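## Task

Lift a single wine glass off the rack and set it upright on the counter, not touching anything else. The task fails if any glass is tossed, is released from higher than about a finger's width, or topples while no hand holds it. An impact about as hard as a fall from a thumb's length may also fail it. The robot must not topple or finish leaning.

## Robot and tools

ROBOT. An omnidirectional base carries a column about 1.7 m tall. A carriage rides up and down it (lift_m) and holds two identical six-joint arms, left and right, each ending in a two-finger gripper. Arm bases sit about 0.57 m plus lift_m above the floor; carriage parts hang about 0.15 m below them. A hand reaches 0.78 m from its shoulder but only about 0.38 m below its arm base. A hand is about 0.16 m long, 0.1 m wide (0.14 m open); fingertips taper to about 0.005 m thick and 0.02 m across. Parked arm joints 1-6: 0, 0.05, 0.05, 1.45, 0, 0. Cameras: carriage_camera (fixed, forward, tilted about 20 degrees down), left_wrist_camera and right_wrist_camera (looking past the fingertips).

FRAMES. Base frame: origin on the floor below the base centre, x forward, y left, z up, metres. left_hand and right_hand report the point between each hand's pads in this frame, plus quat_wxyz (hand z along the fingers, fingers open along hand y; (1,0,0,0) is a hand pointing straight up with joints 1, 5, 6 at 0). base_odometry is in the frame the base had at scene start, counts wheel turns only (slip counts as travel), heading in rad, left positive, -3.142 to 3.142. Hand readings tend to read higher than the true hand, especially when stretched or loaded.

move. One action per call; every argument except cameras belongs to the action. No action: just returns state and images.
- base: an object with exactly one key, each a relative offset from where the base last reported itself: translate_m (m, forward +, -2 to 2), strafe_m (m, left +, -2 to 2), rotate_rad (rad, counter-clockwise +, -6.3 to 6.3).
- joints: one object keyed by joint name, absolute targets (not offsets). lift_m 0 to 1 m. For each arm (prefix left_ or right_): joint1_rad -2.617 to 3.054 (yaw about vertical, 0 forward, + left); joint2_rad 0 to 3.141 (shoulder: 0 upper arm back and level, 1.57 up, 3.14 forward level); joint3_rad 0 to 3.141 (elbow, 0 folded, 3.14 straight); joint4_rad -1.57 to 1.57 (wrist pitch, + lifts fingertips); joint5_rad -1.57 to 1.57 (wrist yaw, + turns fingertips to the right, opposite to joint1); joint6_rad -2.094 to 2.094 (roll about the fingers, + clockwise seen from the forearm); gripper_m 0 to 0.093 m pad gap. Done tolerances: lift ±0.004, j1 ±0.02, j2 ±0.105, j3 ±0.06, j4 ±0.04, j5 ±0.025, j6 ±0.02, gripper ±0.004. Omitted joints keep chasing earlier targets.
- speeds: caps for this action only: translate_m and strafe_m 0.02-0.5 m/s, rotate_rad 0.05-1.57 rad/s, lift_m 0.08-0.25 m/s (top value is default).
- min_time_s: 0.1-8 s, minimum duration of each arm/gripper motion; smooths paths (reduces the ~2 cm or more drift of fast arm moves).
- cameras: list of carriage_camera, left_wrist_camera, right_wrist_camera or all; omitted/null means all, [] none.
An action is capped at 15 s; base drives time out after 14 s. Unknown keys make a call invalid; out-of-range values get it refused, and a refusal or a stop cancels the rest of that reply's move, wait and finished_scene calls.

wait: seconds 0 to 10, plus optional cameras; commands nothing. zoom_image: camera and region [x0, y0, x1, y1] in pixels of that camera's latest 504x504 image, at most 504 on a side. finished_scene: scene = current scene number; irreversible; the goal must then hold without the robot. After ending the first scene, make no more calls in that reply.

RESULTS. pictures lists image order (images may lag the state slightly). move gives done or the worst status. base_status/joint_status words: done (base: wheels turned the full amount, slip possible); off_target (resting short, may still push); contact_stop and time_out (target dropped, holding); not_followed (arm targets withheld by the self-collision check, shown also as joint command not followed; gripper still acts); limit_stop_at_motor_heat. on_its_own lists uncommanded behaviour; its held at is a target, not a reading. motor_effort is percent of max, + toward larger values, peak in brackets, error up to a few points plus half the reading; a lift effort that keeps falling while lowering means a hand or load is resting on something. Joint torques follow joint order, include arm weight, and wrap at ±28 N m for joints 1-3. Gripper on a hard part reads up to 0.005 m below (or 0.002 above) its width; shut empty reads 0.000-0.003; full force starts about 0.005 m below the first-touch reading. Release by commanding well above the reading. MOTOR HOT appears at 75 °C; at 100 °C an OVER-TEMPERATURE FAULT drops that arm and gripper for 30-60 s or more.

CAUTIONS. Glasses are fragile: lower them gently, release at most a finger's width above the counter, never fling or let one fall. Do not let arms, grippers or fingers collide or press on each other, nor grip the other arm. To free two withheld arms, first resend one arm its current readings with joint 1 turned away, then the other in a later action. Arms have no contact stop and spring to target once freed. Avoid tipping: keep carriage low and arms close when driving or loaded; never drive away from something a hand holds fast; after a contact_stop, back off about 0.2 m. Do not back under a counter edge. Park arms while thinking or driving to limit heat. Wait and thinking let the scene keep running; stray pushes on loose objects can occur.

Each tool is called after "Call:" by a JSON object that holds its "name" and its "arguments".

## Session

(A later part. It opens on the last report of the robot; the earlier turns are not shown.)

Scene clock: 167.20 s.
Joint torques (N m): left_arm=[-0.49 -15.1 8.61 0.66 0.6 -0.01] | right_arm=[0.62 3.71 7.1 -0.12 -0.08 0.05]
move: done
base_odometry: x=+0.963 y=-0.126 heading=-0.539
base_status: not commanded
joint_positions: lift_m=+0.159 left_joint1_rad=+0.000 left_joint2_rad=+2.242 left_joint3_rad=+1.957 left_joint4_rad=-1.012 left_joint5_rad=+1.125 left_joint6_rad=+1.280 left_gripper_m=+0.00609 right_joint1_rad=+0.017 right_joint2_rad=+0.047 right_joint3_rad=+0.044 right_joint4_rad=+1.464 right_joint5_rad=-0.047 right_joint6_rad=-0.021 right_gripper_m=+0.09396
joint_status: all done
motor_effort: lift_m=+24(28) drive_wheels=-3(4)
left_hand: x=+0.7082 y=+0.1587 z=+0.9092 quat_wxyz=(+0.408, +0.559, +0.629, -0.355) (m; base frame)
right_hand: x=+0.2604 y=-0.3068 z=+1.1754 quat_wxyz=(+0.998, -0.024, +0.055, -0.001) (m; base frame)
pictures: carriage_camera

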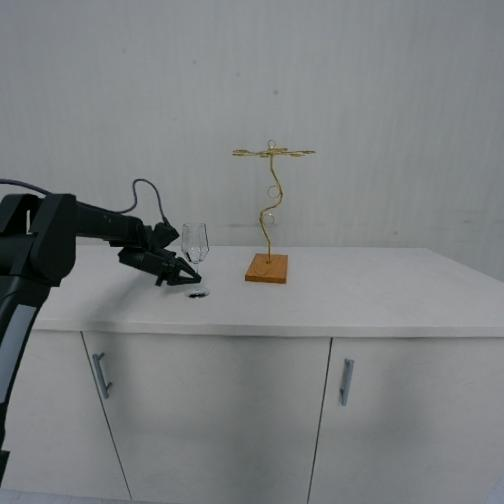

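Call:
{"name": "move", "arguments": {"joints": {"lift_m": 0.162}, "speeds": {"lift_m": 0.08}, "cameras": []}}

Call:
{"name": "move", "arguments": {"joints": {"left_gripper_m": 0.02}, "min_time_s": 1.5, "cameras": ["carriage_camera", "left_wrist_camera"]}}

Call:
{"name": "zoom_image", "arguments": {"camera": "carriage_camera", "region": [160, 215, 230, 305]}}

Scene clock: 169.33 s.
Joint torques (N m): left_arm=[-0.38 -15.15 8.65 0.65 0.7 -0.03] | right_arm=[0.69 3.69 6.87 -0.13 -0.08 0.03]
move: done
base_odometry: x=+0.963 y=-0.126 heading=-0.539
base_status: not commanded
joint_positions: lift_m=+0.162 left_joint1_rad=+0.000 left_joint2_rad=+2.242 left_joint3_rad=+1.957 left_joint4_rad=-1.013 left_joint5_rad=+1.120 left_joint6_rad=+1.280 left_gripper_m=+0.00609 right_joint1_rad=+0.017 right_joint2_rad=+0.047 right_joint3_rad=+0.044 right_joint4_rad=+1.464 right_joint5_rad=-0.047 right_joint6_rad=-0.021 right_gripper_m=+0.09396
joint_status: all done
motor_effort: lift_m=+24(28) drive_wheels=+1(4)
left_hand: x=+0.7083 y=+0.1591 z=+0.9116 quat_wxyz=(+0.407, +0.559, +0.630, -0.353) (m; base frame)
right_hand: x=+0.2603 y=-0.3068 z=+1.1784 quat_wxyz=(+0.998, -0.024, +0.055, -0.001) (m; base frame)
pictures: none
No camera images: "cameras" was empty.

Scene clock: 171.13 s.
Joint torques (N m): left_arm=[-0.34 -15.19 8.61 0.65 0.64 -0.04] | right_arm=[0.65 3.74 7.05 -0.14 -0.08 0.06]
move: done
base_odometry: x=+0.963 y=-0.126 heading=-0.539
base_status: not commanded
joint_positions: lift_m=+0.162 left_joint1_rad=+0.000 left_joint2_rad=+2.242 left_joint3_rad=+1.957 left_joint4_rad=-1.013 left_joint5_rad=+1.124 left_joint6_rad=+1.280 left_gripper_m=+0.01992 right_joint1_rad=+0.017 right_joint2_rad=+0.047 right_joint3_rad=+0.044 right_joint4_rad=+1.464 right_joint5_rad=-0.047 right_joint6_rad=-0.021 right_gripper_m=+0.09396
joint_status: all done
motor_effort: lift_m=+24(25) drive_wheels=+1(4)
left_hand: x=+0.7081 y=+0.1587 z=+0.9122 quat_wxyz=(+0.408, +0.559, +0.629, -0.355) (m; base frame)
right_hand: x=+0.2603 y=-0.3068 z=+1.1784 quat_wxyz=(+0.998, -0.024, +0.055, -0.001) (m; base frame)
pictures: carriage_camera, left_wrist_camera

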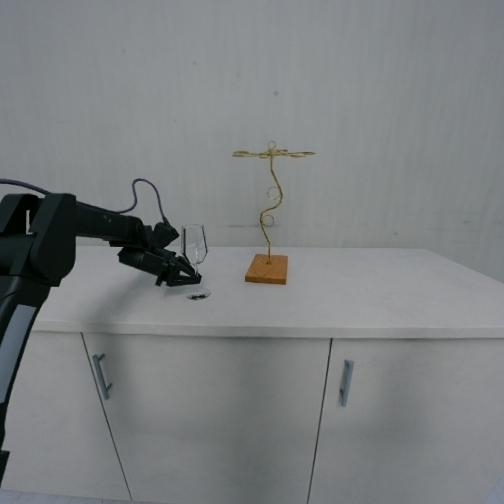

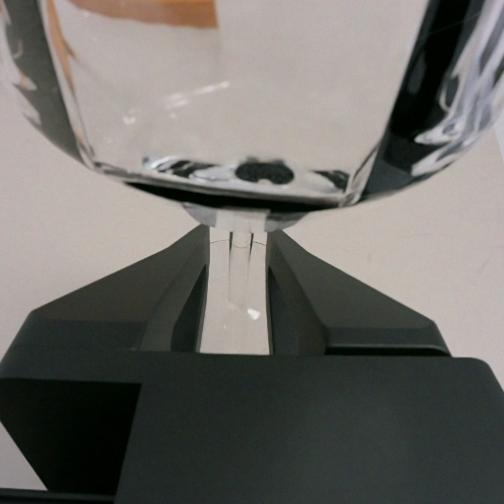

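Scaled by 5.600 from the camera's 504x504 image, which has a finer 720x720 frame.

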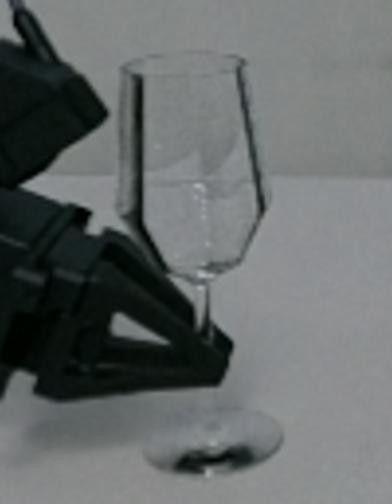

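Call:
{"name": "move", "arguments": {"joints": {"left_gripper_m": 0.07}, "min_time_s": 1.5, "cameras": ["carriage_camera", "left_wrist_camera"]}}

Call:
{"name": "zoom_image", "arguments": {"camera": "carriage_camera", "region": [160, 215, 230, 305]}}

Scene clock: 174.40 s.
Joint torques (N m): left_arm=[-0.31 -14.91 8.73 0.63 0.59 0] | right_arm=[0.61 3.7 7.09 -0.13 -0.08 0.06]
move: done
base_odometry: x=+0.963 y=-0.126 heading=-0.539
base_status: not commanded
joint_positions: lift_m=+0.162 left_joint1_rad=+0.000 left_joint2_rad=+2.242 left_joint3_rad=+1.957 left_joint4_rad=-1.013 left_joint5_rad=+1.124 left_joint6_rad=+1.280 left_gripper_m=+0.06990 right_joint1_rad=+0.017 right_joint2_rad=+0.047 right_joint3_rad=+0.044 right_joint4_rad=+1.464 right_joint5_rad=-0.047 right_joint6_rad=-0.021 right_gripper_m=+0.09396
joint_status: all done
motor_effort: lift_m=+24(25) drive_wheels=+1(1)
left_hand: x=+0.7081 y=+0.1587 z=+0.9123 quat_wxyz=(+0.408, +0.559, +0.629, -0.355) (m; base frame)
right_hand: x=+0.2603 y=-0.3068 z=+1.1784 quat_wxyz=(+0.998, -0.024, +0.055, -0.001) (m; base frame)
pictures: carriage_camera, left_wrist_camera

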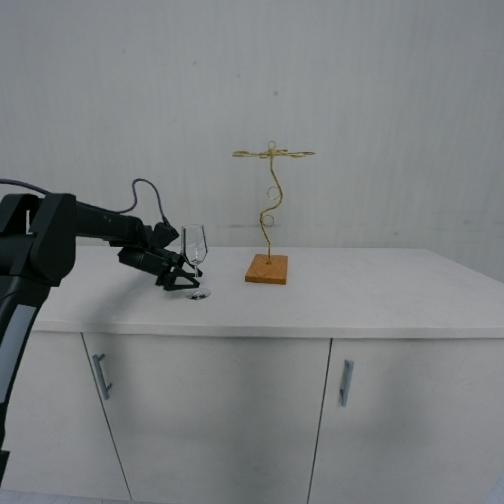

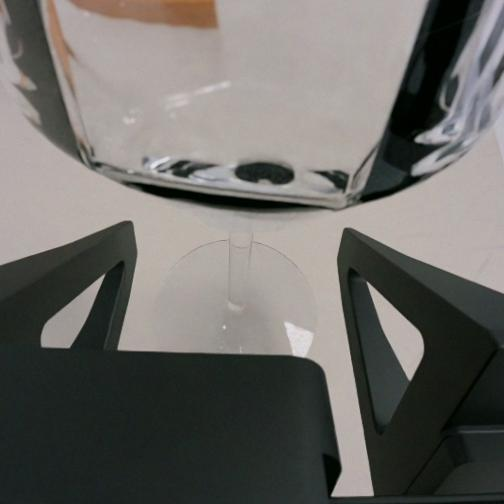

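Scaled by 5.600 from the camera's 504x504 image, which has a finer 720x720 frame.

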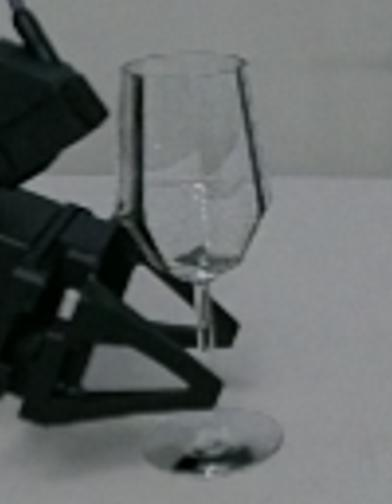

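Call:
{"name": "move", "arguments": {"base": {"strafe_m": 0.18}, "speeds": {"strafe_m": 0.1}, "cameras": ["carriage_camera", "left_wrist_camera"]}}

Call:
{"name": "zoom_image", "arguments": {"camera": "carriage_camera", "region": [180, 205, 330, 325]}}

Scene clock: 177.90 s.
Joint torques (N m): left_arm=[-0.36 -14.93 8.64 0.61 0.57 -0.05] | right_arm=[0.68 3.7 7.1 -0.15 -0.08 0.04]
move: done
base_odometry: x=+1.055 y=+0.028 heading=-0.539
base_status: done
joint_positions: lift_m=+0.162 left_joint1_rad=+0.002 left_joint2_rad=+2.242 left_joint3_rad=+1.957 left_joint4_rad=-1.013 left_joint5_rad=+1.125 left_joint6_rad=+1.280 left_gripper_m=+0.06990 right_joint1_rad=+0.017 right_joint2_rad=+0.047 right_joint3_rad=+0.044 right_joint4_rad=+1.464 right_joint5_rad=-0.047 right_joint6_rad=-0.021 right_gripper_m=+0.09396
joint_status: not commanded
motor_effort: lift_m=+24(25) drive_wheels=-3(6)
left_hand: x=+0.7083 y=+0.1594 z=+0.9124 quat_wxyz=(+0.408, +0.558, +0.629, -0.355) (m; base frame)
right_hand: x=+0.2604 y=-0.3068 z=+1.1784 quat_wxyz=(+0.998, -0.024, +0.055, -0.001) (m; base frame)
pictures: carriage_camera, left_wrist_camera

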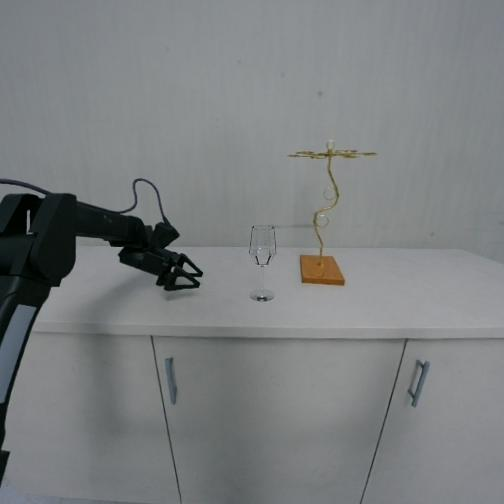

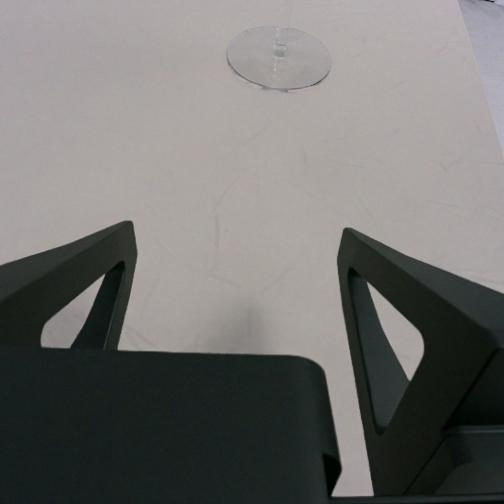

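Scaled by 3.360 from the camera's 504x504 image, which has a finer 720x720 frame.

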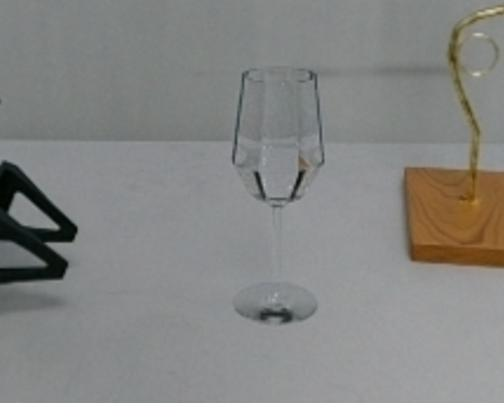

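Call:
{"name": "finished_scene", "arguments": {"scene": 1}}

The scene is finished: the task was done.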